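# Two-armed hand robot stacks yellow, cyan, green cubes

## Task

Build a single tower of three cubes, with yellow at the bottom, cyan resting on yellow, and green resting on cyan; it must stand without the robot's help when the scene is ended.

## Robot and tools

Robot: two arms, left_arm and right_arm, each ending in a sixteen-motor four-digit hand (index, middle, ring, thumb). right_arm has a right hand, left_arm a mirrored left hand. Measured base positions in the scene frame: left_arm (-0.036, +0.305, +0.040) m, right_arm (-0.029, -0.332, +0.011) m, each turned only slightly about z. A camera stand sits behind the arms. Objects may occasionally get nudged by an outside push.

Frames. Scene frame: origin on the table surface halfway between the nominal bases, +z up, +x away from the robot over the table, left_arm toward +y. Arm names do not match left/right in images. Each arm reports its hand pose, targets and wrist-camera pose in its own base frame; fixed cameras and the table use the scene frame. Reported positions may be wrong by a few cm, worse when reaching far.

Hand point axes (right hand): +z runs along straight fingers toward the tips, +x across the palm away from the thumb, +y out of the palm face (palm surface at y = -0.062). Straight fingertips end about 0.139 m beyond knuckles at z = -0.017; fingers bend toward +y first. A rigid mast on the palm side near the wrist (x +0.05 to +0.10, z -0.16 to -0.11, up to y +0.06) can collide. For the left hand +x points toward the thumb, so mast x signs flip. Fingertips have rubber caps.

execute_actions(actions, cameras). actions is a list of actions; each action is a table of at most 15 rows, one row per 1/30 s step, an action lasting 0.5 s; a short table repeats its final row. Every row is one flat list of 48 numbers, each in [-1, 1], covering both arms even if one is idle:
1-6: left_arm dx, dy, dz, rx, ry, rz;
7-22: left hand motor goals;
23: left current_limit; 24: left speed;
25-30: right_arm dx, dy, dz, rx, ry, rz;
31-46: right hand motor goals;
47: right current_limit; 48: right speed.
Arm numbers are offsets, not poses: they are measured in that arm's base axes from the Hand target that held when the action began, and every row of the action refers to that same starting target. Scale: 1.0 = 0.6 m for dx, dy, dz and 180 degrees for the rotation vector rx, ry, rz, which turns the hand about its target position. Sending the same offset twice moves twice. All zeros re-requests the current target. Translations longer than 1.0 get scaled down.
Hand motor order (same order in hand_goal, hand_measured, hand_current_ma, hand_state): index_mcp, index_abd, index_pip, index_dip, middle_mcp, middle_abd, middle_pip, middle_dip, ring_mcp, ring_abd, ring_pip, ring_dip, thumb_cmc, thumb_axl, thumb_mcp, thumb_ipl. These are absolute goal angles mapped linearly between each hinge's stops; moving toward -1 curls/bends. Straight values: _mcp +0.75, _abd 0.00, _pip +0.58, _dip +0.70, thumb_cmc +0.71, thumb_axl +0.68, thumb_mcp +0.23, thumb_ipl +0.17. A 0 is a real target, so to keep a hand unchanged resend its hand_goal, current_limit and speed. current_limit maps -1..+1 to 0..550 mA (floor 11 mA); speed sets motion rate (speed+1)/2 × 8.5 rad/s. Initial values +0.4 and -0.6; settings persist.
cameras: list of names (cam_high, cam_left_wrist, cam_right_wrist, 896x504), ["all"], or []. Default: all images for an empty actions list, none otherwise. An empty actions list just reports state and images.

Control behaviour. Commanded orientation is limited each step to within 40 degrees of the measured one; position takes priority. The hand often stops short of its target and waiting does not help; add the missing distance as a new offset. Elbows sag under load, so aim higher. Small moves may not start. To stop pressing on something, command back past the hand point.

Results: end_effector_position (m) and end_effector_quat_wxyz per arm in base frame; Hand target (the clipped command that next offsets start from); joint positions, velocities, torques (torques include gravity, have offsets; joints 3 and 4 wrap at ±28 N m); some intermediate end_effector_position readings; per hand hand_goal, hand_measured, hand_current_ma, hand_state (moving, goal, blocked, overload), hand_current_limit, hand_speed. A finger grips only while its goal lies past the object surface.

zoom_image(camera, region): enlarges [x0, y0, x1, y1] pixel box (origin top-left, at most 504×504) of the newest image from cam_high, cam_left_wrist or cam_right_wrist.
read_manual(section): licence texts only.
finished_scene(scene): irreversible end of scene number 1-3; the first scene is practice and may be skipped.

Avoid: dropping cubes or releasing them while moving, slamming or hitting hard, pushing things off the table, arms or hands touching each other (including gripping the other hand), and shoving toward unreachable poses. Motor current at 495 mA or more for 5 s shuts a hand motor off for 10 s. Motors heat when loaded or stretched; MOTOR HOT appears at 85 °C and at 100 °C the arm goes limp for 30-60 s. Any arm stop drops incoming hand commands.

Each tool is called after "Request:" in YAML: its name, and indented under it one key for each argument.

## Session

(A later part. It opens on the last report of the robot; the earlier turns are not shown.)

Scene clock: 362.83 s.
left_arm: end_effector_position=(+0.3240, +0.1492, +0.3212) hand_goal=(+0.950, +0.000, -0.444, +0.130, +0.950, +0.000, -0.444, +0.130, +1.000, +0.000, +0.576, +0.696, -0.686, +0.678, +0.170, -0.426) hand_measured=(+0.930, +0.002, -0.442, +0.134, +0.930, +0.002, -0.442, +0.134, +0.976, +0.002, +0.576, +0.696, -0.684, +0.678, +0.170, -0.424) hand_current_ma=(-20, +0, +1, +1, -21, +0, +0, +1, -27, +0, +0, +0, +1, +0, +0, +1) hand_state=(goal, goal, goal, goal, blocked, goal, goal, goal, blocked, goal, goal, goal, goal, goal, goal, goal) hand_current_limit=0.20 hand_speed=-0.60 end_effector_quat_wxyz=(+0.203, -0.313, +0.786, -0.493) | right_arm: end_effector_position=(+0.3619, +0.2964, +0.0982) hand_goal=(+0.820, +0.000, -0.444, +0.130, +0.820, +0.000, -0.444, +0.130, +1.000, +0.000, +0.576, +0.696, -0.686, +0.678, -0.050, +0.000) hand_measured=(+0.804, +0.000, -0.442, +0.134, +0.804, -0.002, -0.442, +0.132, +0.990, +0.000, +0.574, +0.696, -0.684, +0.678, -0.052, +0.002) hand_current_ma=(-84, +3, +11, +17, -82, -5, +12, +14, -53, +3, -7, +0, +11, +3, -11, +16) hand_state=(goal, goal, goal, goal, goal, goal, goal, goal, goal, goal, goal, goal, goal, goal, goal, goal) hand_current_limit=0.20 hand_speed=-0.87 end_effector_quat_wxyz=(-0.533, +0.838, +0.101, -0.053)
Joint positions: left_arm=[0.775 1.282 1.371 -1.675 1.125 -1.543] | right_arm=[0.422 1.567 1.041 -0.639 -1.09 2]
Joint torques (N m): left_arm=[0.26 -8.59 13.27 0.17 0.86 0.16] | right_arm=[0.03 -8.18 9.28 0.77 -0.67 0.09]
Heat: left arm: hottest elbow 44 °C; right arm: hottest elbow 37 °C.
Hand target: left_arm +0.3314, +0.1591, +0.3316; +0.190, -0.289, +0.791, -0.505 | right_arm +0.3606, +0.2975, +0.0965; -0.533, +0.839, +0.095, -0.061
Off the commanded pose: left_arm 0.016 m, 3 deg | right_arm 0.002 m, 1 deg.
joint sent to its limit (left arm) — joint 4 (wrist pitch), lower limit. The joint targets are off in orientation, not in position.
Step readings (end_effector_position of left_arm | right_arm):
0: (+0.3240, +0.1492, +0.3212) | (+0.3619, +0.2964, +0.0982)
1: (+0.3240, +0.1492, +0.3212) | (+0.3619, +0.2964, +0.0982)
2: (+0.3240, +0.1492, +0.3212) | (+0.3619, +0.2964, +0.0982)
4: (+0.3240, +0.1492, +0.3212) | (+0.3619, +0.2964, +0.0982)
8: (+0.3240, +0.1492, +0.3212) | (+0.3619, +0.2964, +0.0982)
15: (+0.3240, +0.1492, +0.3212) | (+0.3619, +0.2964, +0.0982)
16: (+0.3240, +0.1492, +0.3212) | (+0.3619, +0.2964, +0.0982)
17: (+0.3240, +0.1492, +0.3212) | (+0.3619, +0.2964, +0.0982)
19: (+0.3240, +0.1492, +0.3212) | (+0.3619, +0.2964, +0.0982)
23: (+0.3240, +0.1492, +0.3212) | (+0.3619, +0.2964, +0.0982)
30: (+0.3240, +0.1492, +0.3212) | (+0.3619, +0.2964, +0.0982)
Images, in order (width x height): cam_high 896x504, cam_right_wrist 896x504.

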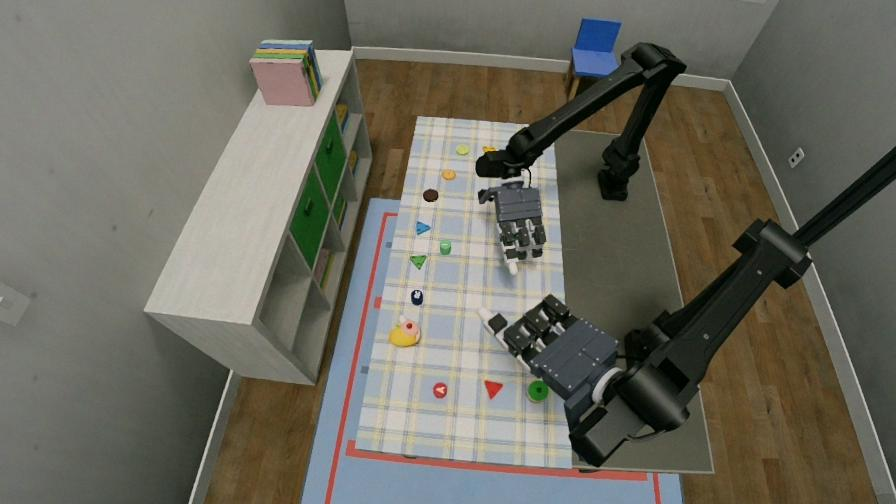

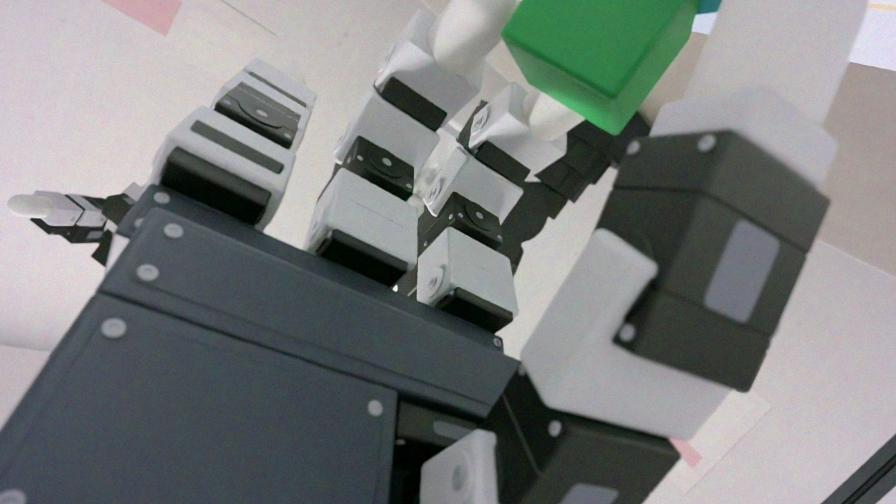

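Request:
execute_actions:
  actions:
    - [[0,0,0,0,0,0,0.95,0,-0.444,0.13,0.95,0,-0.444,0.13,1,0,0.576,0.696,-0.686,0.678,0.17,-0.426,0.2,-0.6,0,0,0,0,0,0,0.96,0,-0.444,0.13,0.96,0,-0.444,0.13,1,0,0.576,0.696,-0.686,0.678,0.17,-0.426,0.2,-0.75]]
    - [[0,0,0,0,0,0,0.95,0,-0.444,0.13,0.95,0,-0.444,0.13,1,0,0.576,0.696,-0.686,0.678,0.17,-0.426,0.2,-0.6,0.002,0,0.03,0,0,0,0.96,0,-0.444,0.13,0.96,0,-0.444,0.13,1,0,0.576,0.696,-0.686,0.678,0.17,-0.426,0.2,-0.75]]
    - [[0,0,0,0,0,0,0.95,0,-0.444,0.13,0.95,0,-0.444,0.13,1,0,0.576,0.696,-0.686,0.678,0.17,-0.426,0.2,-0.6,0.004,0,0.05,0,0,0,0.96,0,-0.444,0.13,0.96,0,-0.444,0.13,1,0,0.576,0.696,-0.686,0.678,0.17,-0.426,0.2,-0.75]]
    - [[0,0,0,0,0,0,0.95,0,-0.444,0.13,0.95,0,-0.444,0.13,1,0,0.576,0.696,-0.686,0.678,0.17,-0.426,0.2,-0.6,0.004,0,0.06,0,0,0,0.96,0,-0.444,0.13,0.96,0,-0.444,0.13,1,0,0.576,0.696,-0.686,0.678,0.17,-0.426,0.2,-0.75]]
  cameras: ["cam_high"]

Request:
zoom_image:
  camera: "cam_high"
  region: [480, 210, 550, 280]

Scene clock: 371.60 s.
left_arm: end_effector_position=(+0.3240, +0.1492, +0.3212) hand_goal=(+0.950, +0.000, -0.444, +0.130, +0.950, +0.000, -0.444, +0.130, +1.000, +0.000, +0.576, +0.696, -0.686, +0.678, +0.170, -0.426) hand_measured=(+0.930, +0.002, -0.442, +0.134, +0.930, +0.002, -0.442, +0.134, +0.976, +0.002, +0.576, +0.696, -0.684, +0.678, +0.170, -0.424) hand_current_ma=(-20, +0, +1, +1, -21, +0, +0, +1, -27, +0, +0, +0, +1, +0, +0, +1) hand_state=(goal, goal, goal, goal, blocked, goal, goal, goal, blocked, goal, goal, goal, goal, goal, goal, goal) hand_current_limit=0.20 hand_speed=-0.60 end_effector_quat_wxyz=(+0.203, -0.313, +0.786, -0.493) | right_arm: end_effector_position=(+0.3481, +0.2902, +0.1559) hand_goal=(+0.960, +0.000, -0.444, +0.130, +0.960, +0.000, -0.444, +0.130, +1.000, +0.000, +0.576, +0.696, -0.686, +0.678, +0.170, -0.426) hand_measured=(+0.944, +0.000, -0.442, +0.134, +0.944, -0.002, -0.442, +0.132, +0.990, +0.000, +0.574, +0.696, -0.684, +0.678, +0.166, -0.422) hand_current_ma=(-84, +3, +9, +16, -82, -5, +10, +13, -53, +3, -7, +0, +10, +3, -19, +20) hand_state=(goal, goal, goal, goal, goal, goal, goal, goal, goal, goal, goal, goal, goal, goal, goal, goal) hand_current_limit=0.20 hand_speed=-0.75 end_effector_quat_wxyz=(-0.523, +0.844, +0.082, -0.084)
Joint positions: left_arm=[0.775 1.282 1.371 -1.675 1.125 -1.543] | right_arm=[0.422 1.501 1.137 -0.877 -1.09 2]
Joint torques (N m): left_arm=[0.44 -8.29 13.22 0.1 0.82 0.14] | right_arm=[-0.38 -9 14.5 0.61 -0.75 0]
Heat: left arm: hottest elbow 44 °C; right arm: hottest elbow 37 °C.
Hand target: left_arm +0.3314, +0.1591, +0.3316; +0.190, -0.289, +0.791, -0.505 | right_arm +0.3666, +0.2975, +0.1805; -0.533, +0.839, +0.095, -0.061
Off the commanded pose: left_arm 0.016 m, 3 deg | right_arm 0.032 m, 3 deg.
joint sent to its limit (left arm) — joint 4 (wrist pitch), lower limit. The joint targets are off in orientation, not in position.
Step readings (end_effector_position of left_arm | right_arm):
0: (+0.3240, +0.1492, +0.3212) | (+0.3619, +0.2964, +0.0982)
1: (+0.3240, +0.1492, +0.3212) | (+0.3619, +0.2964, +0.0982)
2: (+0.3240, +0.1492, +0.3212) | (+0.3619, +0.2964, +0.0982)
4: (+0.3240, +0.1492, +0.3212) | (+0.3619, +0.2964, +0.0982)
8: (+0.3240, +0.1492, +0.3212) | (+0.3619, +0.2964, +0.0982)
15: (+0.3240, +0.1492, +0.3212) | (+0.3619, +0.2964, +0.0982)
16: (+0.3240, +0.1492, +0.3212) | (+0.3619, +0.2964, +0.0982)
17: (+0.3240, +0.1492, +0.3212) | (+0.3610, +0.2960, +0.0980)
19: (+0.3240, +0.1492, +0.3212) | (+0.3579, +0.2946, +0.0976)
23: (+0.3240, +0.1492, +0.3212) | (+0.3539, +0.2928, +0.0970)
30: (+0.3240, +0.1492, +0.3212) | (+0.3517, +0.2919, +0.0968)
31: (+0.3240, +0.1492, +0.3212) | (+0.3517, +0.2919, +0.0968)
32: (+0.3240, +0.1492, +0.3212) | (+0.3505, +0.2913, +0.0970)
34: (+0.3240, +0.1492, +0.3212) | (+0.3460, +0.2893, +0.0985)
38: (+0.3240, +0.1492, +0.3212) | (+0.3412, +0.2871, +0.1059)
45: (+0.3240, +0.1492, +0.3212) | (+0.3455, +0.2890, +0.1179)
46: (+0.3240, +0.1492, +0.3212) | (+0.3456, +0.2891, +0.1183)
47: (+0.3240, +0.1492, +0.3212) | (+0.3448, +0.2887, +0.1194)
49: (+0.3240, +0.1492, +0.3212) | (+0.3425, +0.2877, +0.1232)
53: (+0.3240, +0.1492, +0.3212) | (+0.3441, +0.2884, +0.1385)
60: (+0.3240, +0.1492, +0.3212) | (+0.3496, +0.2909, +0.1560)
Images, in order (width x height): cam_high 896x504.

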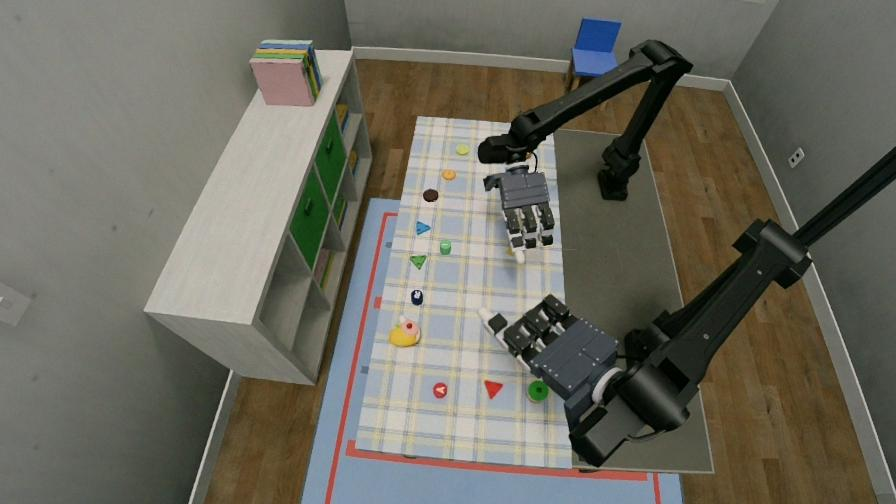

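Scaled by 7.200 from the camera's 896x504 image, which has a finer 1280x720 frame.

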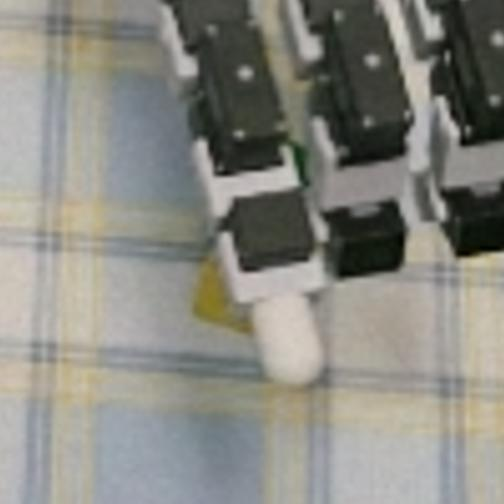

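Request:
execute_actions:
  actions:
    - [[0,0,0,0,0,0,0.95,0,-0.444,0.13,0.95,0,-0.444,0.13,1,0,0.576,0.696,-0.686,0.678,0.17,-0.426,0.2,-0.6,-0.005,0,0.09,0,0,0,0.96,0,-0.444,0.13,0.96,0,-0.444,0.13,1,0,0.576,0.696,-0.686,0.678,0.17,-0.426,0.2,-0.75]]
    - [[0,0,0,0,0,0,0.95,0,-0.444,0.13,0.95,0,-0.444,0.13,1,0,0.576,0.696,-0.686,0.678,0.17,-0.426,0.2,-0.6,0,-0.02,0.08,0,0,0,0.96,0,-0.444,0.13,0.96,0,-0.444,0.13,1,0,0.576,0.696,-0.686,0.678,0.17,-0.426,0.2,-0.75]]
    - [[0,0,0,0,0,0,0.95,0,-0.444,0.13,0.95,0,-0.444,0.13,1,0,0.576,0.696,-0.686,0.678,0.17,-0.426,0.2,-0.6,0,-0.06,0.03,0,0,0,0.96,0,-0.444,0.13,0.96,0,-0.444,0.13,1,0,0.576,0.696,-0.686,0.678,0.17,-0.426,0.2,-0.75]]
    - [[0,0,0,0,0,0,0.95,0,-0.444,0.13,0.95,0,-0.444,0.13,1,0,0.576,0.696,-0.686,0.678,0.17,-0.426,0.2,-0.6,0,-0.08,0,0,0,0,0.96,0,-0.444,0.13,0.96,0,-0.444,0.13,1,0,0.576,0.696,-0.686,0.678,0.17,-0.426,0.2,-0.75]]
    - [[0,0,0,0,0,0,0.95,0,-0.444,0.13,0.95,0,-0.444,0.13,1,0,0.576,0.696,-0.686,0.678,0.17,-0.426,0.2,-0.6,0,-0.04,0,0,0,0,0.96,0,-0.444,0.13,0.96,0,-0.444,0.13,1,0,0.576,0.696,-0.686,0.678,0.17,-0.426,0.2,-0.75]]
  cameras: ["cam_high"]

Request:
zoom_image:
  camera: "cam_high"
  region: [490, 215, 540, 265]

Scene clock: 383.60 s.
left_arm: end_effector_position=(+0.3240, +0.1492, +0.3212) hand_goal=(+0.950, +0.000, -0.444, +0.130, +0.950, +0.000, -0.444, +0.130, +1.000, +0.000, +0.576, +0.696, -0.686, +0.678, +0.170, -0.426) hand_measured=(+0.930, +0.002, -0.442, +0.134, +0.930, +0.002, -0.442, +0.134, +0.976, +0.002, +0.576, +0.696, -0.684, +0.678, +0.170, -0.424) hand_current_ma=(-20, +0, +1, +1, -21, +0, +0, +1, -27, +0, +0, +0, +1, +0, +0, +1) hand_state=(goal, goal, goal, goal, blocked, goal, goal, goal, blocked, goal, goal, goal, goal, goal, goal, goal) hand_current_limit=0.20 hand_speed=-0.60 end_effector_quat_wxyz=(+0.203, -0.313, +0.786, -0.493) | right_arm: end_effector_position=(+0.3467, +0.1764, +0.2810) hand_goal=(+0.960, +0.000, -0.444, +0.130, +0.960, +0.000, -0.444, +0.130, +1.000, +0.000, +0.576, +0.696, -0.686, +0.678, +0.170, -0.426) hand_measured=(+0.944, +0.000, -0.442, +0.134, +0.944, -0.002, -0.442, +0.132, +0.990, +0.000, +0.574, +0.696, -0.684, +0.678, +0.168, -0.424) hand_current_ma=(-80, +3, +8, +16, -77, -5, +8, +13, -53, +3, -7, +0, +7, +3, -13, +18) hand_state=(goal, goal, goal, goal, goal, goal, goal, goal, goal, goal, goal, goal, goal, goal, goal, goal) hand_current_limit=0.20 hand_speed=-0.75 end_effector_quat_wxyz=(-0.527, +0.843, +0.077, -0.079)
Joint positions: left_arm=[0.775 1.282 1.371 -1.675 1.125 -1.543] | right_arm=[0.164 1.433 1.406 -1.699 -1.117 1.456]
Joint torques (N m): left_arm=[0.62 -7.88 13.22 0.06 0.82 0.12] | right_arm=[-0.56 -7 14.82 -0.02 -0.83 -0.14]
Heat: left arm: hottest elbow 44 °C; right arm: hottest elbow 39 °C.
Hand target: left_arm +0.3314, +0.1591, +0.3316; +0.190, -0.289, +0.791, -0.505 | right_arm +0.3636, +0.1776, +0.3005; -0.533, +0.839, +0.095, -0.061
Off the commanded pose: left_arm 0.016 m, 3 deg | right_arm 0.026 m, 3 deg.
joint sent to its limit (left arm) — joint 4 (wrist pitch), lower limit. The joint targets are off in orientation, not in position.
joint sent to its limit (right arm) — joint 4 (wrist pitch), lower limit. The joint targets still meet the commanded pose.
Step readings (end_effector_position of left_arm | right_arm):
0: (+0.3240, +0.1492, +0.3212) | (+0.3481, +0.2902, +0.1559)
1: (+0.3240, +0.1492, +0.3212) | (+0.3482, +0.2903, +0.1560)
2: (+0.3240, +0.1492, +0.3212) | (+0.3472, +0.2898, +0.1571)
4: (+0.3240, +0.1492, +0.3212) | (+0.3446, +0.2887, +0.1625)
8: (+0.3240, +0.1492, +0.3212) | (+0.3449, +0.2888, +0.1845)
15: (+0.3240, +0.1492, +0.3212) | (+0.3506, +0.2914, +0.2119)
16: (+0.3240, +0.1492, +0.3212) | (+0.3504, +0.2913, +0.2124)
17: (+0.3240, +0.1492, +0.3212) | (+0.3484, +0.2904, +0.2134)
19: (+0.3240, +0.1492, +0.3212) | (+0.3434, +0.2875, +0.2177)
23: (+0.3240, +0.1492, +0.3212) | (+0.3433, +0.2848, +0.2354)
30: (+0.3240, +0.1492, +0.3212) | (+0.3476, +0.2828, +0.2554)
31: (+0.3240, +0.1492, +0.3212) | (+0.3474, +0.2825, +0.2557)
32: (+0.3240, +0.1492, +0.3212) | (+0.3469, +0.2798, +0.2562)
34: (+0.3240, +0.1492, +0.3212) | (+0.3427, +0.2728, +0.2576)
38: (+0.3240, +0.1492, +0.3212) | (+0.3439, +0.2545, +0.2620)
45: (+0.3240, +0.1492, +0.3212) | (+0.3493, +0.2445, +0.2713)
46: (+0.3240, +0.1492, +0.3212) | (+0.3490, +0.2445, +0.2721)
47: (+0.3240, +0.1492, +0.3212) | (+0.3486, +0.2422, +0.2725)
49: (+0.3240, +0.1492, +0.3212) | (+0.3452, +0.2345, +0.2733)
53: (+0.3240, +0.1492, +0.3212) | (+0.3462, +0.2122, +0.2739)
60: (+0.3240, +0.1492, +0.3212) | (+0.3465, +0.1964, +0.2760)
61: (+0.3240, +0.1492, +0.3212) | (+0.3462, +0.1964, +0.2772)
62: (+0.3240, +0.1492, +0.3212) | (+0.3458, +0.1959, +0.2782)
64: (+0.3240, +0.1492, +0.3212) | (+0.3446, +0.1908, +0.2802)
68: (+0.3240, +0.1492, +0.3212) | (+0.3428, +0.1826, +0.2816)
75: (+0.3240, +0.1492, +0.3212) | (+0.3463, +0.1765, +0.2812)
Images, in order (width x height): cam_high 896x504.

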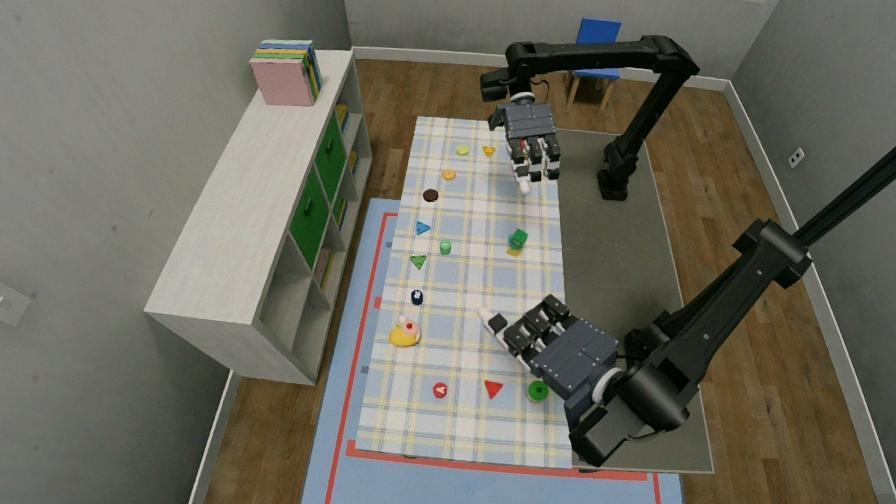

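Scaled by 10.080 from the camera's 896x504 image, which has a finer 1280x720 frame.

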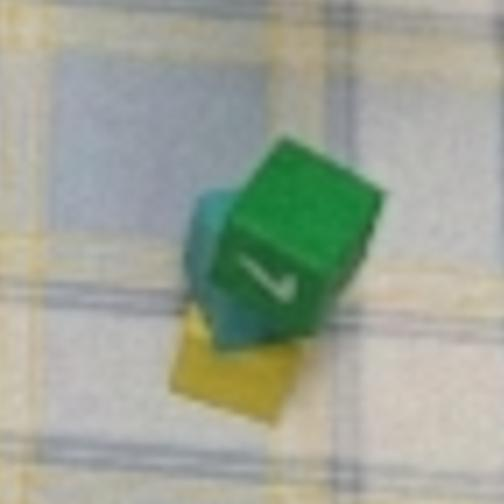

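Request:
zoom_image:
  camera: "cam_high"
  region: [500, 222, 532, 262]

Scaled by 12.600 from the camera's 896x504 image, which has a finer 1280x720 frame.

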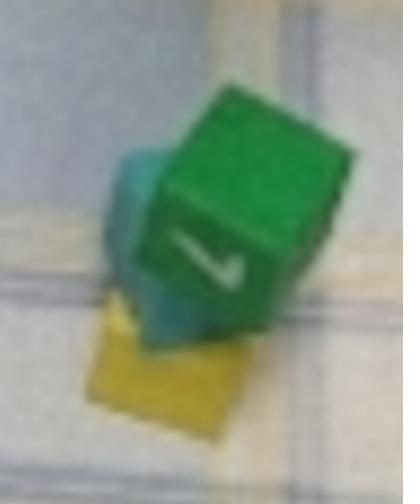

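Request:
execute_actions:
  actions:
    - [[0,0,0,0,0,0,0.95,0,-0.444,0.13,0.95,0,-0.444,0.13,1,0,0.576,0.696,-0.686,0.678,0.17,-0.426,0.2,-0.6,0,0.033,0,0,0,-0.087,0.96,0,-0.444,0.13,0.96,0,-0.444,0.13,1,0,0.576,0.696,-0.686,0.678,0.17,-0.426,0.2,-0.75]]
    - [[0,0,0,0,0,0,0.95,0,-0.444,0.13,0.95,0,-0.444,0.13,1,0,0.576,0.696,-0.686,0.678,0.17,-0.426,0.2,-0.6,0,0.067,0,0,0,-0.087,0.96,0,-0.444,0.13,0.96,0,-0.444,0.13,1,0,0.576,0.696,-0.686,0.678,0.17,-0.426,0.2,-0.75]]
    - [[0,0,0,0,0,0,0.95,0,-0.444,0.13,0.95,0,-0.444,0.13,1,0,0.576,0.696,-0.686,0.678,0.17,-0.426,0.2,-0.6,0,0.067,-0.05,0,0,-0.087,0.96,0,-0.444,0.13,0.96,0,-0.444,0.13,1,0,0.576,0.696,-0.686,0.678,0.17,-0.426,0.2,-0.75]]
    - [[0,0,0,0,0,0,0.95,0,-0.444,0.13,0.95,0,-0.444,0.13,1,0,0.576,0.696,-0.686,0.678,0.17,-0.426,0.2,-0.6,0,0.057,-0.083,0,0,0,0.96,0,-0.444,0.13,0.96,0,-0.444,0.13,1,0,0.576,0.696,-0.686,0.678,0.17,-0.426,0.2,-0.75]]
    - [[0,0,0,0,0,0,0.95,0,-0.444,0.13,0.95,0,-0.444,0.13,1,0,0.576,0.696,-0.686,0.678,0.17,-0.426,0.2,-0.6,0,0,-0.05,0,0,0,0.96,0,-0.444,0.13,0.96,0,-0.444,0.13,1,0,0.576,0.696,-0.686,0.678,0.17,-0.426,0.2,-0.75]]
  cameras: ["cam_high","cam_right_wrist"]

Request:
zoom_image:
  camera: "cam_high"
  region: [485, 215, 545, 275]

Scene clock: 454.57 s.
left_arm: end_effector_position=(+0.3240, +0.1492, +0.3212) hand_goal=(+0.950, +0.000, -0.444, +0.130, +0.950, +0.000, -0.444, +0.130, +1.000, +0.000, +0.576, +0.696, -0.686, +0.678, +0.170, -0.426) hand_measured=(+0.930, +0.002, -0.442, +0.134, +0.930, +0.002, -0.442, +0.134, +0.976, +0.002, +0.576, +0.696, -0.684, +0.678, +0.170, -0.424) hand_current_ma=(-20, +0, +1, +1, -21, +0, +0, +1, -27, +0, +0, +0, +1, +0, +0, +1) hand_state=(goal, goal, goal, goal, blocked, goal, goal, goal, blocked, goal, goal, goal, goal, goal, goal, goal) hand_current_limit=0.20 hand_speed=-0.60 end_effector_quat_wxyz=(+0.203, -0.313, +0.786, -0.493) | right_arm: end_effector_position=(+0.3653, +0.3082, +0.1982) hand_goal=(+0.960, +0.000, -0.444, +0.130, +0.960, +0.000, -0.444, +0.130, +1.000, +0.000, +0.576, +0.696, -0.686, +0.678, +0.170, -0.426) hand_measured=(+0.946, +0.000, -0.442, +0.134, +0.946, -0.002, -0.442, +0.132, +0.990, +0.000, +0.574, +0.696, -0.684, +0.678, +0.168, -0.424) hand_current_ma=(-75, +3, +7, +16, -74, -5, +7, +12, -53, +3, -7, +0, +6, +3, -10, +17) hand_state=(goal, goal, goal, goal, goal, goal, goal, goal, goal, goal, goal, goal, goal, goal, goal, goal) hand_current_limit=0.20 hand_speed=-0.75 end_effector_quat_wxyz=(-0.489, +0.866, +0.102, -0.011)
Joint positions: left_arm=[0.775 1.282 1.371 -1.675 1.125 -1.543] | right_arm=[0.487 1.435 1.203 -0.83 -0.932 2.085]
Joint torques (N m): left_arm=[0.67 -7.94 13.09 0.09 0.82 0.15] | right_arm=[0.5 -7.71 9.14 1.84 -0.54 0.14]
Heat: left arm: hottest elbow 45 °C; right arm: hottest elbow 43 °C.
Hand target: left_arm +0.3314, +0.1591, +0.3316; +0.190, -0.289, +0.791, -0.505 | right_arm +0.3636, +0.3120, +0.1908; -0.515, +0.821, -0.205, +0.134
Off the commanded pose: left_arm 0.016 m, 3 deg | right_arm 0.009 m, 40 deg; orientation clipped at the end of an earlier action of this call.
joint sent to its limit (left arm) — joint 4 (wrist pitch), lower limit. The joint targets are off in orientation, not in position.
joint sent to its limit (right arm) — joint 6 (wrist roll), upper limit. The joint targets are off in orientation, not in position.
Step readings (end_effector_position of left_arm | right_arm):
0: (+0.3240, +0.1492, +0.3212) | (+0.3467, +0.1764, +0.2810)
1: (+0.3240, +0.1492, +0.3212) | (+0.3467, +0.1767, +0.2812)
2: (+0.3240, +0.1492, +0.3212) | (+0.3481, +0.1782, +0.2821)
4: (+0.3240, +0.1492, +0.3212) | (+0.3593, +0.1848, +0.2850)
8: (+0.3240, +0.1492, +0.3212) | (+0.3754, +0.1906, +0.2917)
15: (+0.3240, +0.1492, +0.3212) | (+0.3736, +0.1917, +0.2986)
16: (+0.3240, +0.1492, +0.3212) | (+0.3729, +0.1924, +0.2993)
17: (+0.3240, +0.1492, +0.3212) | (+0.3725, +0.1941, +0.2999)
19: (+0.3240, +0.1492, +0.3212) | (+0.3718, +0.2027, +0.3013)
23: (+0.3240, +0.1492, +0.3212) | (+0.3651, +0.2233, +0.3007)
30: (+0.3240, +0.1492, +0.3212) | (+0.3593, +0.2335, +0.2986)
31: (+0.3240, +0.1492, +0.3212) | (+0.3598, +0.2333, +0.2984)
32: (+0.3240, +0.1492, +0.3212) | (+0.3602, +0.2348, +0.2976)
34: (+0.3240, +0.1492, +0.3212) | (+0.3627, +0.2405, +0.2948)
38: (+0.3240, +0.1492, +0.3212) | (+0.3621, +0.2610, +0.2836)
45: (+0.3240, +0.1492, +0.3212) | (+0.3616, +0.2750, +0.2749)
46: (+0.3240, +0.1492, +0.3212) | (+0.3624, +0.2751, +0.2749)
47: (+0.3240, +0.1492, +0.3212) | (+0.3632, +0.2762, +0.2739)
49: (+0.3240, +0.1492, +0.3212) | (+0.3646, +0.2818, +0.2678)
53: (+0.3240, +0.1492, +0.3212) | (+0.3643, +0.2954, +0.2439)
60: (+0.3240, +0.1492, +0.3212) | (+0.3609, +0.3071, +0.2208)
61: (+0.3240, +0.1492, +0.3212) | (+0.3618, +0.3076, +0.2210)
62: (+0.3240, +0.1492, +0.3212) | (+0.3626, +0.3082, +0.2208)
64: (+0.3240, +0.1492, +0.3212) | (+0.3650, +0.3096, +0.2182)
68: (+0.3240, +0.1492, +0.3212) | (+0.3638, +0.3072, +0.2054)
75: (+0.3240, +0.1492, +0.3212) | (+0.3634, +0.3072, +0.1977)
Images, in order (width x height): cam_high 896x504, cam_right_wrist 896x504.

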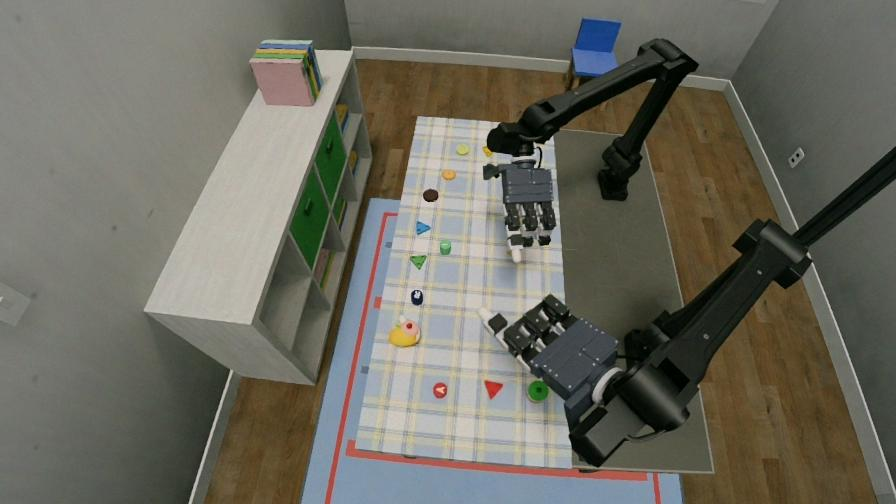

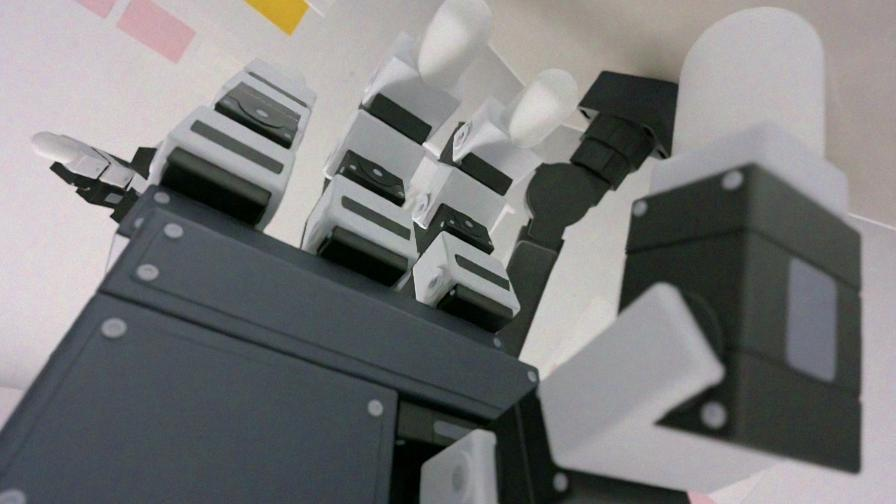

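Scaled by 8.400 from the camera's 896x504 image, which has a finer 1280x720 frame.

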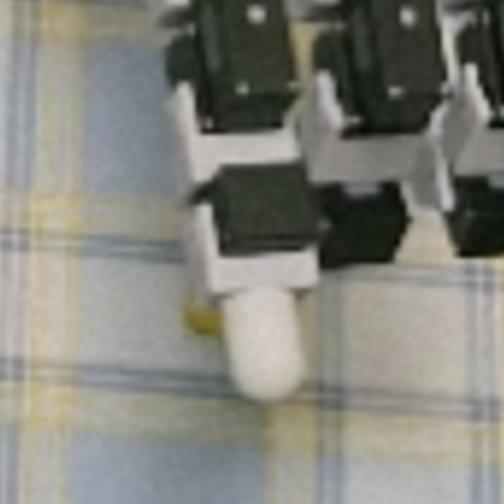

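Request:
execute_actions:
  actions:
    - [[0,0,0,0,0,0,0.95,0,-0.444,0.13,0.95,0,-0.444,0.13,1,0,0.576,0.696,-0.686,0.678,0.17,-0.426,0.2,-0.6,0,0,0.083,0,0,0.22,0.96,0,-0.444,0.13,0.96,0,-0.444,0.13,1,0,0.576,0.696,-0.686,0.678,0.17,-0.426,0.2,-0.75]]
    - [[0,0,0,0,0,0,0.95,0,-0.444,0.13,0.95,0,-0.444,0.13,1,0,0.576,0.696,-0.686,0.678,0.17,-0.426,0.2,-0.6,0,0,0,0,0,0.08,0.96,0,-0.444,0.13,0.96,0,-0.444,0.13,1,0,0.576,0.696,-0.686,0.678,0.17,-0.426,0.2,-0.75]]
    - [[0,0,0,0,0,0,0.95,0,-0.444,0.13,0.95,0,-0.444,0.13,1,0,0.576,0.696,-0.686,0.678,0.17,-0.426,0.2,-0.6,0,0,0,0,0,0.085,0.96,0,-0.444,0.13,0.96,0,-0.444,0.13,1,0,0.576,0.696,-0.686,0.678,0.17,-0.426,0.2,-0.75]]
    - [[0,0,0,0,0,0,0.95,0,-0.444,0.13,0.95,0,-0.444,0.13,1,0,0.576,0.696,-0.686,0.678,0.17,-0.426,0.2,-0.6,0,0,0,0,0,0.083,0.96,0,-0.444,0.13,0.96,0,-0.444,0.13,1,0,0.576,0.696,-0.686,0.678,0.17,-0.426,0.2,-0.75]]
    - [[0,0,0,0,0,0,0.95,0,-0.444,0.13,0.95,0,-0.444,0.13,1,0,0.576,0.696,-0.686,0.678,0.17,-0.426,0.2,-0.6,0,0,-0.03,0,0,0,0.96,0,-0.444,0.13,0.96,0,-0.444,0.13,1,0,0.576,0.696,-0.686,0.678,0.17,-0.426,0.2,-0.75]]
  cameras: ["cam_high","cam_right_wrist"]

Request:
zoom_image:
  camera: "cam_high"
  region: [485, 215, 545, 275]

Scene clock: 477.43 s.
left_arm: end_effector_position=(+0.3240, +0.1492, +0.3212) hand_goal=(+0.950, +0.000, -0.444, +0.130, +0.950, +0.000, -0.444, +0.130, +1.000, +0.000, +0.576, +0.696, -0.686, +0.678, +0.170, -0.426) hand_measured=(+0.930, +0.002, -0.442, +0.134, +0.930, +0.002, -0.442, +0.134, +0.976, +0.002, +0.576, +0.696, -0.684, +0.678, +0.170, -0.424) hand_current_ma=(-20, +0, +1, +1, -21, +0, +0, +1, -27, +0, +0, +0, +1, +0, +0, +1) hand_state=(goal, goal, goal, goal, blocked, goal, goal, goal, blocked, goal, goal, goal, goal, goal, goal, goal) hand_current_limit=0.20 hand_speed=-0.60 end_effector_quat_wxyz=(+0.203, -0.313, +0.786, -0.493) | right_arm: end_effector_position=(+0.3564, +0.3043, +0.2149) hand_goal=(+0.960, +0.000, -0.444, +0.130, +0.960, +0.000, -0.444, +0.130, +1.000, +0.000, +0.576, +0.696, -0.686, +0.678, +0.170, -0.426) hand_measured=(+0.946, +0.000, -0.442, +0.134, +0.946, -0.002, -0.442, +0.132, +0.990, +0.000, +0.574, +0.696, -0.686, +0.678, +0.168, -0.424) hand_current_ma=(-72, +3, +7, +16, -72, -5, +7, +12, -53, +3, -7, +0, +3, +3, -10, +17) hand_state=(goal, goal, goal, goal, goal, goal, goal, goal, goal, goal, goal, goal, goal, goal, goal, goal) hand_current_limit=0.20 hand_speed=-0.75 end_effector_quat_wxyz=(-0.456, +0.812, +0.342, -0.127)
Joint positions: left_arm=[0.775 1.282 1.371 -1.675 1.125 -1.543] | right_arm=[0.507 1.665 1.544 -1.692 -0.967 1.152]
Joint torques (N m): left_arm=[0.56 -8.06 13.3 0.03 0.8 0.15] | right_arm=[0.5 -9.47 12.4 -0.16 -0.54 -0.13]
Heat: left arm: hottest elbow 45 °C; right arm: hottest elbow 42 °C.
Hand target: left_arm +0.3314, +0.1591, +0.3316; +0.190, -0.289, +0.791, -0.505 | right_arm +0.3635, +0.3120, +0.2224; -0.472, +0.747, +0.399, -0.246
Off the commanded pose: left_arm 0.016 m, 3 deg | right_arm 0.013 m, 17 deg.
joint sent to its limit (left arm) — joint 4 (wrist pitch), lower limit. The joint targets are off in orientation, not in position.
joint sent to its limit (right arm) — joint 4 (wrist pitch), lower limit. The joint targets are off in orientation, not in position.
Step readings (end_effector_position of left_arm | right_arm):
0: (+0.3240, +0.1492, +0.3212) | (+0.3653, +0.3082, +0.1982)
1: (+0.3240, +0.1492, +0.3212) | (+0.3651, +0.3084, +0.1983)
2: (+0.3240, +0.1492, +0.3212) | (+0.3633, +0.3096, +0.1994)
4: (+0.3240, +0.1492, +0.3212) | (+0.3528, +0.3104, +0.2024)
8: (+0.3240, +0.1492, +0.3212) | (+0.3422, +0.3072, +0.2074)
15: (+0.3240, +0.1492, +0.3212) | (+0.3460, +0.3057, +0.2165)
16: (+0.3240, +0.1492, +0.3212) | (+0.3460, +0.3060, +0.2174)
17: (+0.3240, +0.1492, +0.3212) | (+0.3435, +0.3061, +0.2191)
19: (+0.3240, +0.1492, +0.3212) | (+0.3374, +0.3059, +0.2242)
23: (+0.3240, +0.1492, +0.3212) | (+0.3391, +0.3061, +0.2279)
30: (+0.3240, +0.1492, +0.3212) | (+0.3408, +0.3036, +0.2232)
31: (+0.3240, +0.1492, +0.3212) | (+0.3411, +0.3035, +0.2230)
32: (+0.3240, +0.1492, +0.3212) | (+0.3406, +0.3028, +0.2237)
34: (+0.3240, +0.1492, +0.3212) | (+0.3395, +0.3011, +0.2266)
38: (+0.3240, +0.1492, +0.3212) | (+0.3431, +0.2992, +0.2313)
45: (+0.3240, +0.1492, +0.3212) | (+0.3501, +0.2994, +0.2263)
46: (+0.3240, +0.1492, +0.3212) | (+0.3503, +0.2993, +0.2257)
47: (+0.3240, +0.1492, +0.3212) | (+0.3508, +0.2977, +0.2243)
49: (+0.3240, +0.1492, +0.3212) | (+0.3524, +0.2955, +0.2216)
53: (+0.3240, +0.1492, +0.3212) | (+0.3529, +0.2992, +0.2182)
60: (+0.3240, +0.1492, +0.3212) | (+0.3520, +0.3025, +0.2162)
61: (+0.3240, +0.1492, +0.3212) | (+0.3520, +0.3029, +0.2162)
62: (+0.3240, +0.1492, +0.3212) | (+0.3524, +0.3029, +0.2160)
64: (+0.3240, +0.1492, +0.3212) | (+0.3533, +0.3031, +0.2157)
68: (+0.3240, +0.1492, +0.3212) | (+0.3548, +0.3038, +0.2154)
75: (+0.3240, +0.1492, +0.3212) | (+0.3559, +0.3042, +0.2151)
Images, in order (width x height): cam_high 896x504, cam_right_wrist 896x504.

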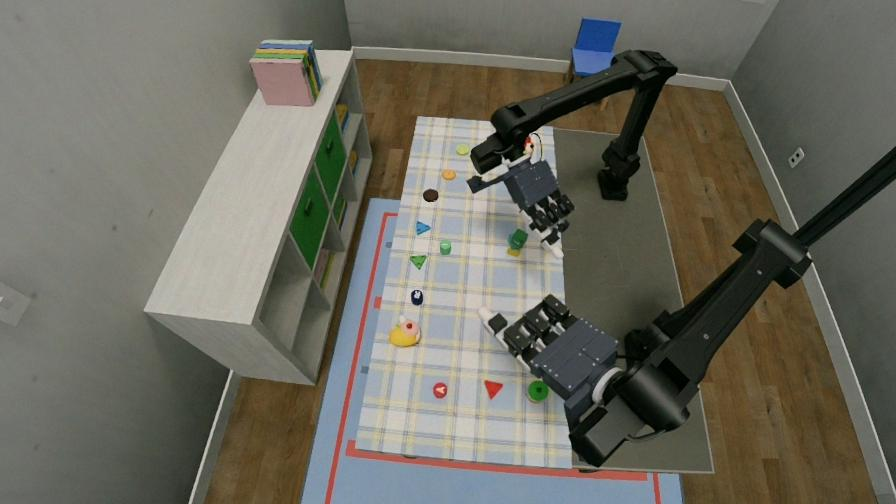

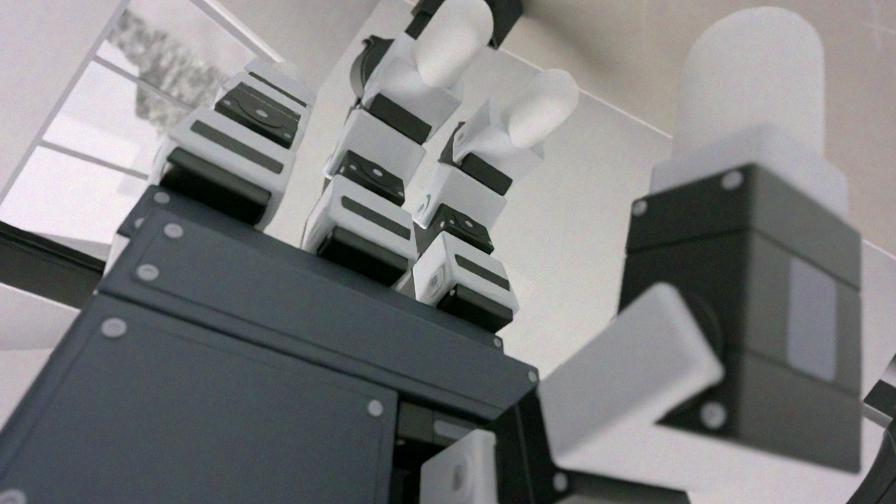

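Scaled by 8.400 from the camera's 896x504 image, which has a finer 1280x720 frame.

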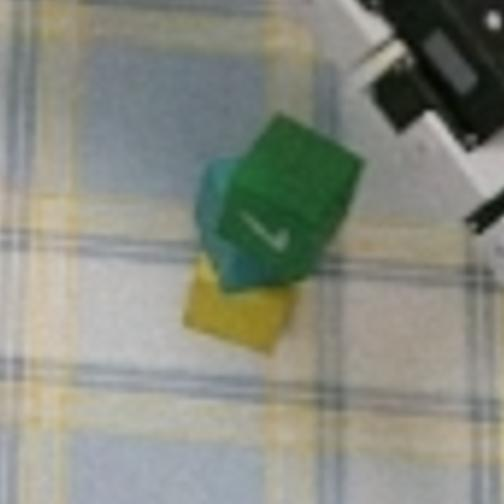

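Request:
execute_actions:
  actions:
    - [[0,0,0,0,0,0,0.95,0,-0.444,0.13,0.95,0,-0.444,0.13,1,0,0.576,0.696,-0.686,0.678,0.17,-0.426,0.2,-0.6,0,0,-0.045,0,0,0,0.96,0,-0.444,0.13,0.96,0,-0.444,0.13,1,0,0.576,0.696,-0.686,0.678,0.17,-0.426,0.2,-0.75]]
    - [[0,0,0,0,0,0,0.95,0,-0.444,0.13,0.95,0,-0.444,0.13,1,0,0.576,0.696,-0.686,0.678,0.17,-0.426,0.2,-0.6,0,0,-0.045,0,0,0,0.96,0,-0.444,0.13,0.96,0,-0.444,0.13,1,0,0.576,0.696,-0.686,0.678,0.17,-0.426,0.2,-0.75]]
  cameras: ["cam_high"]

Request:
zoom_image:
  camera: "cam_high"
  region: [485, 205, 555, 275]

Scene clock: 484.87 s.
left_arm: end_effector_position=(+0.3240, +0.1492, +0.3212) hand_goal=(+0.950, +0.000, -0.444, +0.130, +0.950, +0.000, -0.444, +0.130, +1.000, +0.000, +0.576, +0.696, -0.686, +0.678, +0.170, -0.426) hand_measured=(+0.930, +0.002, -0.442, +0.134, +0.930, +0.002, -0.442, +0.134, +0.976, +0.002, +0.576, +0.696, -0.684, +0.678, +0.170, -0.424) hand_current_ma=(-20, +0, +1, +1, -21, +0, +0, +1, -27, +0, +0, +0, +1, +0, +0, +1) hand_state=(goal, goal, goal, goal, blocked, goal, goal, goal, blocked, goal, goal, goal, goal, goal, goal, goal) hand_current_limit=0.20 hand_speed=-0.60 end_effector_quat_wxyz=(+0.203, -0.313, +0.786, -0.493) | right_arm: end_effector_position=(+0.3694, +0.3107, +0.1757) hand_goal=(+0.960, +0.000, -0.444, +0.130, +0.960, +0.000, -0.444, +0.130, +1.000, +0.000, +0.576, +0.696, -0.686, +0.678, +0.170, -0.426) hand_measured=(+0.946, +0.000, -0.442, +0.134, +0.946, -0.002, -0.442, +0.132, +0.990, +0.000, +0.574, +0.696, -0.686, +0.678, +0.168, -0.424) hand_current_ma=(-72, +3, +7, +16, -72, -5, +7, +12, -53, +3, -7, +0, +3, +3, -10, +17) hand_state=(goal, goal, goal, goal, goal, goal, goal, goal, goal, goal, goal, goal, goal, goal, goal, goal) hand_current_limit=0.20 hand_speed=-0.75 end_effector_quat_wxyz=(-0.455, +0.799, +0.368, -0.139)
Joint positions: left_arm=[0.775 1.282 1.371 -1.675 1.125 -1.543] | right_arm=[0.507 1.749 1.544 -1.692 -0.956 1.045]
Joint torques (N m): left_arm=[0.26 -8.82 13.2 0.09 0.86 0.2] | right_arm=[0.67 -10.29 7.84 -0.38 -0.53 -0.16]
Heat: left arm: hottest elbow 45 °C; right arm: hottest elbow 43 °C.
Hand target: left_arm +0.3314, +0.1591, +0.3316; +0.190, -0.289, +0.791, -0.505 | right_arm +0.3635, +0.3120, +0.1685; -0.472, +0.747, +0.399, -0.246
Off the commanded pose: left_arm 0.016 m, 3 deg | right_arm 0.009 m, 14 deg.
joint sent to its limit (left arm) — joint 4 (wrist pitch), lower limit. The joint targets are off in orientation, not in position.
joint sent to its limit (right arm) — joint 4 (wrist pitch), lower limit. The joint targets are off in orientation, not in position.
Step readings (end_effector_position of left_arm | right_arm):
0: (+0.3240, +0.1492, +0.3212) | (+0.3564, +0.3043, +0.2149)
1: (+0.3240, +0.1492, +0.3212) | (+0.3564, +0.3043, +0.2149)
2: (+0.3240, +0.1492, +0.3212) | (+0.3567, +0.3044, +0.2145)
4: (+0.3240, +0.1492, +0.3212) | (+0.3578, +0.3051, +0.2126)
8: (+0.3240, +0.1492, +0.3212) | (+0.3605, +0.3069, +0.2040)
15: (+0.3240, +0.1492, +0.3212) | (+0.3629, +0.3075, +0.1955)
16: (+0.3240, +0.1492, +0.3212) | (+0.3630, +0.3076, +0.1954)
17: (+0.3240, +0.1492, +0.3212) | (+0.3633, +0.3077, +0.1954)
19: (+0.3240, +0.1492, +0.3212) | (+0.3643, +0.3085, +0.1936)
23: (+0.3240, +0.1492, +0.3212) | (+0.3667, +0.3101, +0.1851)
30: (+0.3240, +0.1492, +0.3212) | (+0.3689, +0.3106, +0.1759)
Images, in order (width x height): cam_high 896x504.

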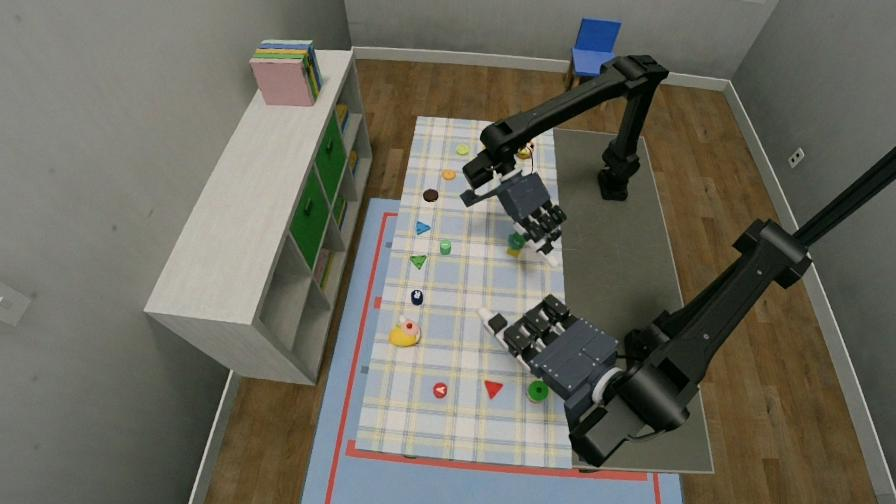

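Scaled by 7.200 from the camera's 896x504 image, which has a finer 1280x720 frame.

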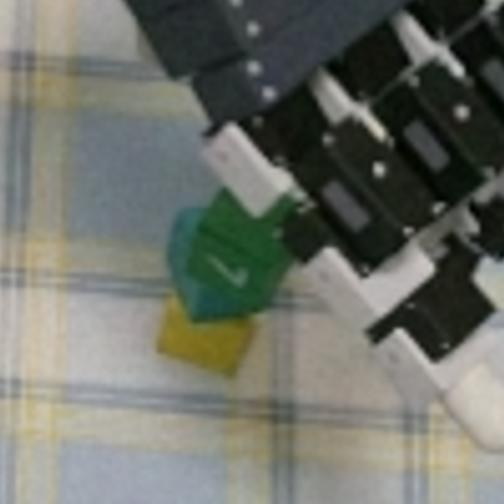

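Request:
execute_actions:
  actions:
    - [[0,0,0,0,0,0,0.95,0,-0.444,0.13,0.95,0,-0.444,0.13,1,0,0.576,0.696,-0.686,0.678,0.17,-0.426,0.2,-0.6,-0.016,-0.007,0,0,0,-0.078,0.96,0,-0.444,0.13,0.96,0,-0.444,0.13,1,0,0.576,0.696,-0.686,0.678,0.17,-0.426,0.2,-0.75]]
    - [[0,0,0,0,0,0,0.95,0,-0.444,0.13,0.95,0,-0.444,0.13,1,0,0.576,0.696,-0.686,0.678,0.17,-0.426,0.2,-0.6,0,0,-0.03,0,0,0,0.96,0,-0.444,0.13,0.96,0,-0.444,0.13,1,0,0.576,0.696,-0.686,0.678,0.17,-0.426,0.2,-0.75]]
  cameras: ["cam_high","cam_right_wrist"]

Request:
zoom_image:
  camera: "cam_high"
  region: [485, 205, 555, 275]

Scene clock: 499.73 s.
left_arm: end_effector_position=(+0.3240, +0.1492, +0.3212) hand_goal=(+0.950, +0.000, -0.444, +0.130, +0.950, +0.000, -0.444, +0.130, +1.000, +0.000, +0.576, +0.696, -0.686, +0.678, +0.170, -0.426) hand_measured=(+0.930, +0.002, -0.442, +0.134, +0.930, +0.002, -0.442, +0.134, +0.976, +0.002, +0.576, +0.696, -0.684, +0.678, +0.170, -0.424) hand_current_ma=(-20, +0, +1, +1, -21, +0, +0, +1, -27, +0, +0, +0, +1, +0, +0, +1) hand_state=(goal, goal, goal, goal, blocked, goal, goal, goal, blocked, goal, goal, goal, goal, goal, goal, goal) hand_current_limit=0.20 hand_speed=-0.60 end_effector_quat_wxyz=(+0.203, -0.313, +0.786, -0.493) | right_arm: end_effector_position=(+0.3539, +0.3115, +0.1567) hand_goal=(+0.960, +0.000, -0.444, +0.130, +0.960, +0.000, -0.444, +0.130, +1.000, +0.000, +0.576, +0.696, -0.686, +0.678, +0.170, -0.426) hand_measured=(+0.946, +0.000, -0.442, +0.134, +0.946, -0.002, -0.442, +0.132, +0.990, +0.000, +0.574, +0.696, -0.686, +0.678, +0.168, -0.424) hand_current_ma=(-72, +3, +7, +16, -72, -5, +7, +12, -53, +3, -7, +0, +4, +3, -10, +17) hand_state=(goal, goal, goal, goal, goal, goal, goal, goal, goal, goal, goal, goal, goal, goal, goal, goal) hand_current_limit=0.20 hand_speed=-0.75 end_effector_quat_wxyz=(-0.492, +0.795, +0.310, -0.174)
Joint positions: left_arm=[0.775 1.282 1.371 -1.675 1.125 -1.543] | right_arm=[0.491 1.778 1.494 -1.692 -1.053 1.08]
Joint torques (N m): left_arm=[0.15 -8.12 13.3 0.08 0.83 0.18] | right_arm=[-0.97 -10.23 7.91 -0.4 -0.9 -0.14]
Heat: left arm: hottest elbow 45 °C; right arm: hottest elbow 41 °C.
Hand target: left_arm +0.3314, +0.1591, +0.3316; +0.190, -0.289, +0.791, -0.505 | right_arm +0.3540, +0.3078, +0.1505; -0.499, +0.790, +0.305, -0.186
Off the commanded pose: left_arm 0.016 m, 3 deg | right_arm 0.007 m, 2 deg.
joint sent to its limit (left arm) — joint 4 (wrist pitch), lower limit. The joint targets are off in orientation, not in position.
joint sent to its limit (right arm) — joint 4 (wrist pitch), lower limit. The joint targets still meet the commanded pose.
Step readings (end_effector_position of left_arm | right_arm):
0: (+0.3240, +0.1492, +0.3212) | (+0.3694, +0.3107, +0.1757)
1: (+0.3240, +0.1492, +0.3212) | (+0.3693, +0.3109, +0.1759)
2: (+0.3240, +0.1492, +0.3212) | (+0.3682, +0.3124, +0.1762)
4: (+0.3240, +0.1492, +0.3212) | (+0.3639, +0.3173, +0.1773)
8: (+0.3240, +0.1492, +0.3212) | (+0.3576, +0.3167, +0.1752)
15: (+0.3240, +0.1492, +0.3212) | (+0.3569, +0.3134, +0.1744)
16: (+0.3240, +0.1492, +0.3212) | (+0.3570, +0.3133, +0.1744)
17: (+0.3240, +0.1492, +0.3212) | (+0.3569, +0.3135, +0.1743)
19: (+0.3240, +0.1492, +0.3212) | (+0.3561, +0.3130, +0.1727)
23: (+0.3240, +0.1492, +0.3212) | (+0.3546, +0.3118, +0.1651)
30: (+0.3240, +0.1492, +0.3212) | (+0.3538, +0.3114, +0.1567)
Images, in order (width x height): cam_high 896x504, cam_right_wrist 896x504.

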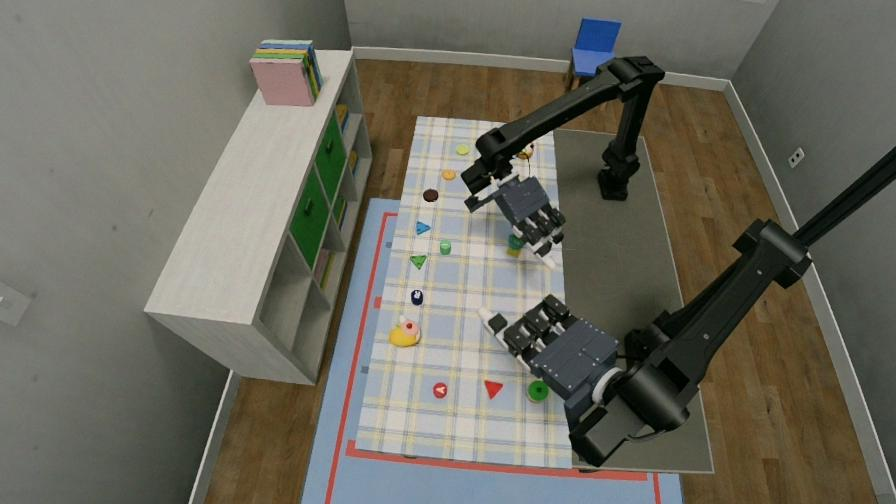

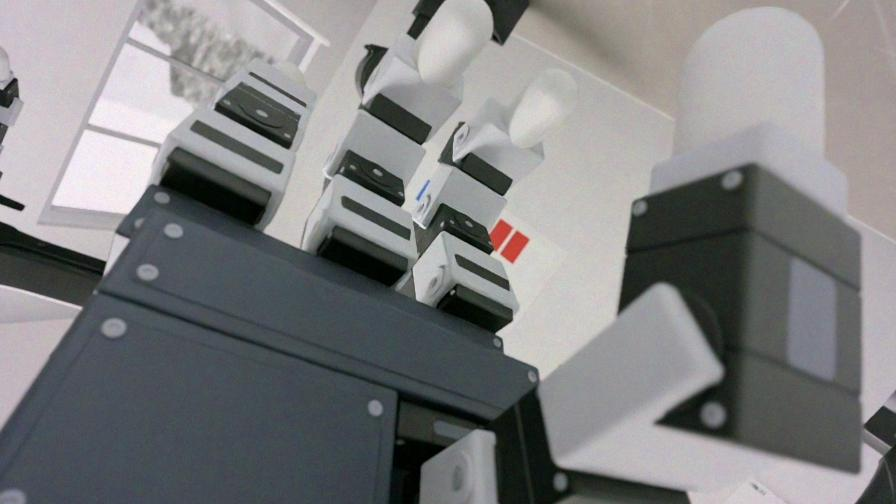

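Scaled by 7.200 from the camera's 896x504 image, which has a finer 1280x720 frame.

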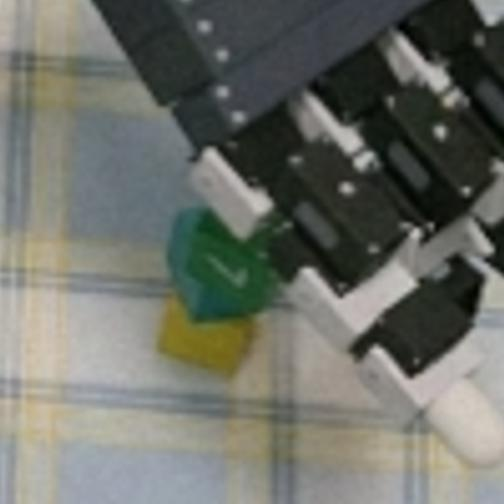

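Request:
execute_actions:
  actions:
    - [[0,0,0,0,0,0,0.95,0,-0.444,0.13,0.95,0,-0.444,0.13,1,0,0.576,0.696,-0.686,0.678,0.17,-0.426,0.2,-0.6,0.007,-0.007,-0.012,0,0,0,0.96,0,-0.444,0.13,0.96,0,-0.444,0.13,1,0,0.576,0.696,-0.686,0.678,0.17,-0.426,0.2,-0.75]]
    - [[0,0,0,0,0,0,0.95,0,-0.444,0.13,0.95,0,-0.444,0.13,1,0,0.576,0.696,-0.686,0.678,0.17,-0.426,0.2,-0.6,0,0,-0.02,0,0,0,0.96,0,-0.444,0.13,0.96,0,-0.444,0.13,1,0,0.576,0.696,-0.686,0.678,0.17,-0.426,0.2,-0.75]]
  cameras: ["cam_high"]

Request:
zoom_image:
  camera: "cam_high"
  region: [495, 215, 545, 265]

Scene clock: 511.47 s.
left_arm: end_effector_position=(+0.3240, +0.1492, +0.3212) hand_goal=(+0.950, +0.000, -0.444, +0.130, +0.950, +0.000, -0.444, +0.130, +1.000, +0.000, +0.576, +0.696, -0.686, +0.678, +0.170, -0.426) hand_measured=(+0.930, +0.002, -0.442, +0.134, +0.930, +0.002, -0.442, +0.134, +0.976, +0.002, +0.576, +0.696, -0.684, +0.678, +0.170, -0.424) hand_current_ma=(-20, +0, +1, +1, -21, +0, +0, +1, -27, +0, +0, +0, +1, +0, +0, +1) hand_state=(goal, goal, goal, goal, blocked, goal, goal, goal, blocked, goal, goal, goal, goal, goal, goal, goal) hand_current_limit=0.20 hand_speed=-0.60 end_effector_quat_wxyz=(+0.203, -0.313, +0.786, -0.493) | right_arm: end_effector_position=(+0.3583, +0.3083, +0.1388) hand_goal=(+0.960, +0.000, -0.444, +0.130, +0.960, +0.000, -0.444, +0.130, +1.000, +0.000, +0.576, +0.696, -0.686, +0.678, +0.170, -0.426) hand_measured=(+0.946, +0.000, -0.442, +0.134, +0.946, -0.002, -0.442, +0.132, +0.990, +0.000, +0.574, +0.696, -0.686, +0.678, +0.168, -0.424) hand_current_ma=(-72, +3, +7, +16, -72, -5, +7, +12, -53, +3, -7, +0, +4, +3, -10, +17) hand_state=(goal, goal, goal, goal, goal, goal, goal, goal, goal, goal, goal, goal, goal, goal, goal, goal) hand_current_limit=0.20 hand_speed=-0.75 end_effector_quat_wxyz=(-0.495, +0.791, +0.312, -0.178)
Joint positions: left_arm=[0.775 1.282 1.371 -1.675 1.125 -1.543] | right_arm=[0.479 1.811 1.484 -1.692 -1.053 1.036]
Joint torques (N m): left_arm=[0.21 -8.06 13.22 0.09 0.88 0.14] | right_arm=[-1.14 -10.23 7.6 -0.53 -0.71 -0.14]
Heat: left arm: hottest elbow 45 °C; right arm: hottest elbow 40 °C.
Hand target: left_arm +0.3314, +0.1591, +0.3316; +0.190, -0.289, +0.791, -0.505 | right_arm +0.3582, +0.3036, +0.1314; -0.499, +0.790, +0.305, -0.186
Off the commanded pose: left_arm 0.016 m, 3 deg | right_arm 0.009 m, 1 deg.
joint sent to its limit (left arm) — joint 4 (wrist pitch), lower limit. The joint targets are off in orientation, not in position.
joint sent to its limit (right arm) — joint 4 (wrist pitch), lower limit. The joint targets still meet the commanded pose.
Step readings (end_effector_position of left_arm | right_arm):
0: (+0.3240, +0.1492, +0.3212) | (+0.3539, +0.3115, +0.1567)
1: (+0.3240, +0.1492, +0.3212) | (+0.3539, +0.3115, +0.1567)
2: (+0.3240, +0.1492, +0.3212) | (+0.3543, +0.3113, +0.1567)
4: (+0.3240, +0.1492, +0.3212) | (+0.3558, +0.3099, +0.1564)
8: (+0.3240, +0.1492, +0.3212) | (+0.3574, +0.3092, +0.1551)
15: (+0.3240, +0.1492, +0.3212) | (+0.3587, +0.3084, +0.1531)
16: (+0.3240, +0.1492, +0.3212) | (+0.3587, +0.3084, +0.1529)
17: (+0.3240, +0.1492, +0.3212) | (+0.3589, +0.3085, +0.1527)
19: (+0.3240, +0.1492, +0.3212) | (+0.3595, +0.3087, +0.1514)
23: (+0.3240, +0.1492, +0.3212) | (+0.3590, +0.3087, +0.1450)
30: (+0.3240, +0.1492, +0.3212) | (+0.3581, +0.3082, +0.1389)
Images, in order (width x height): cam_high 896x504.

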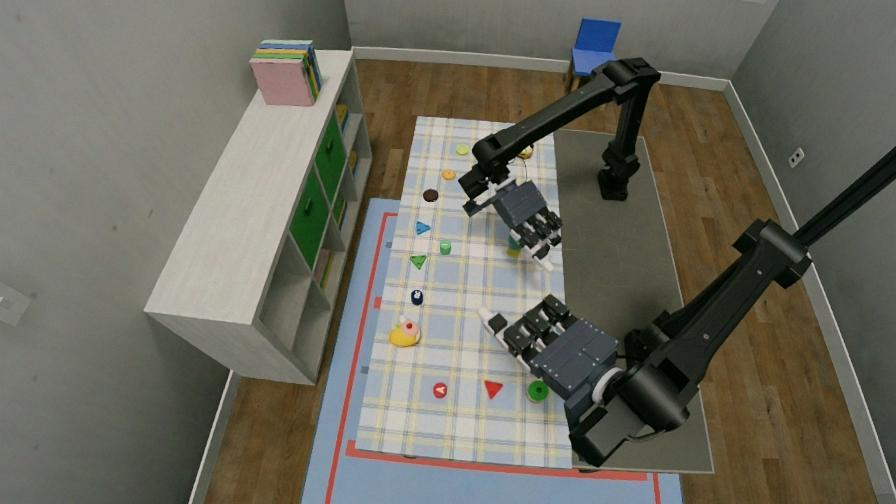

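Scaled by 10.080 from the camera's 896x504 image, which has a finer 1280x720 frame.

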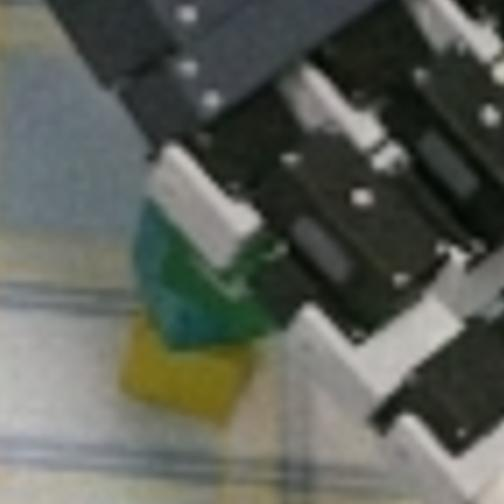

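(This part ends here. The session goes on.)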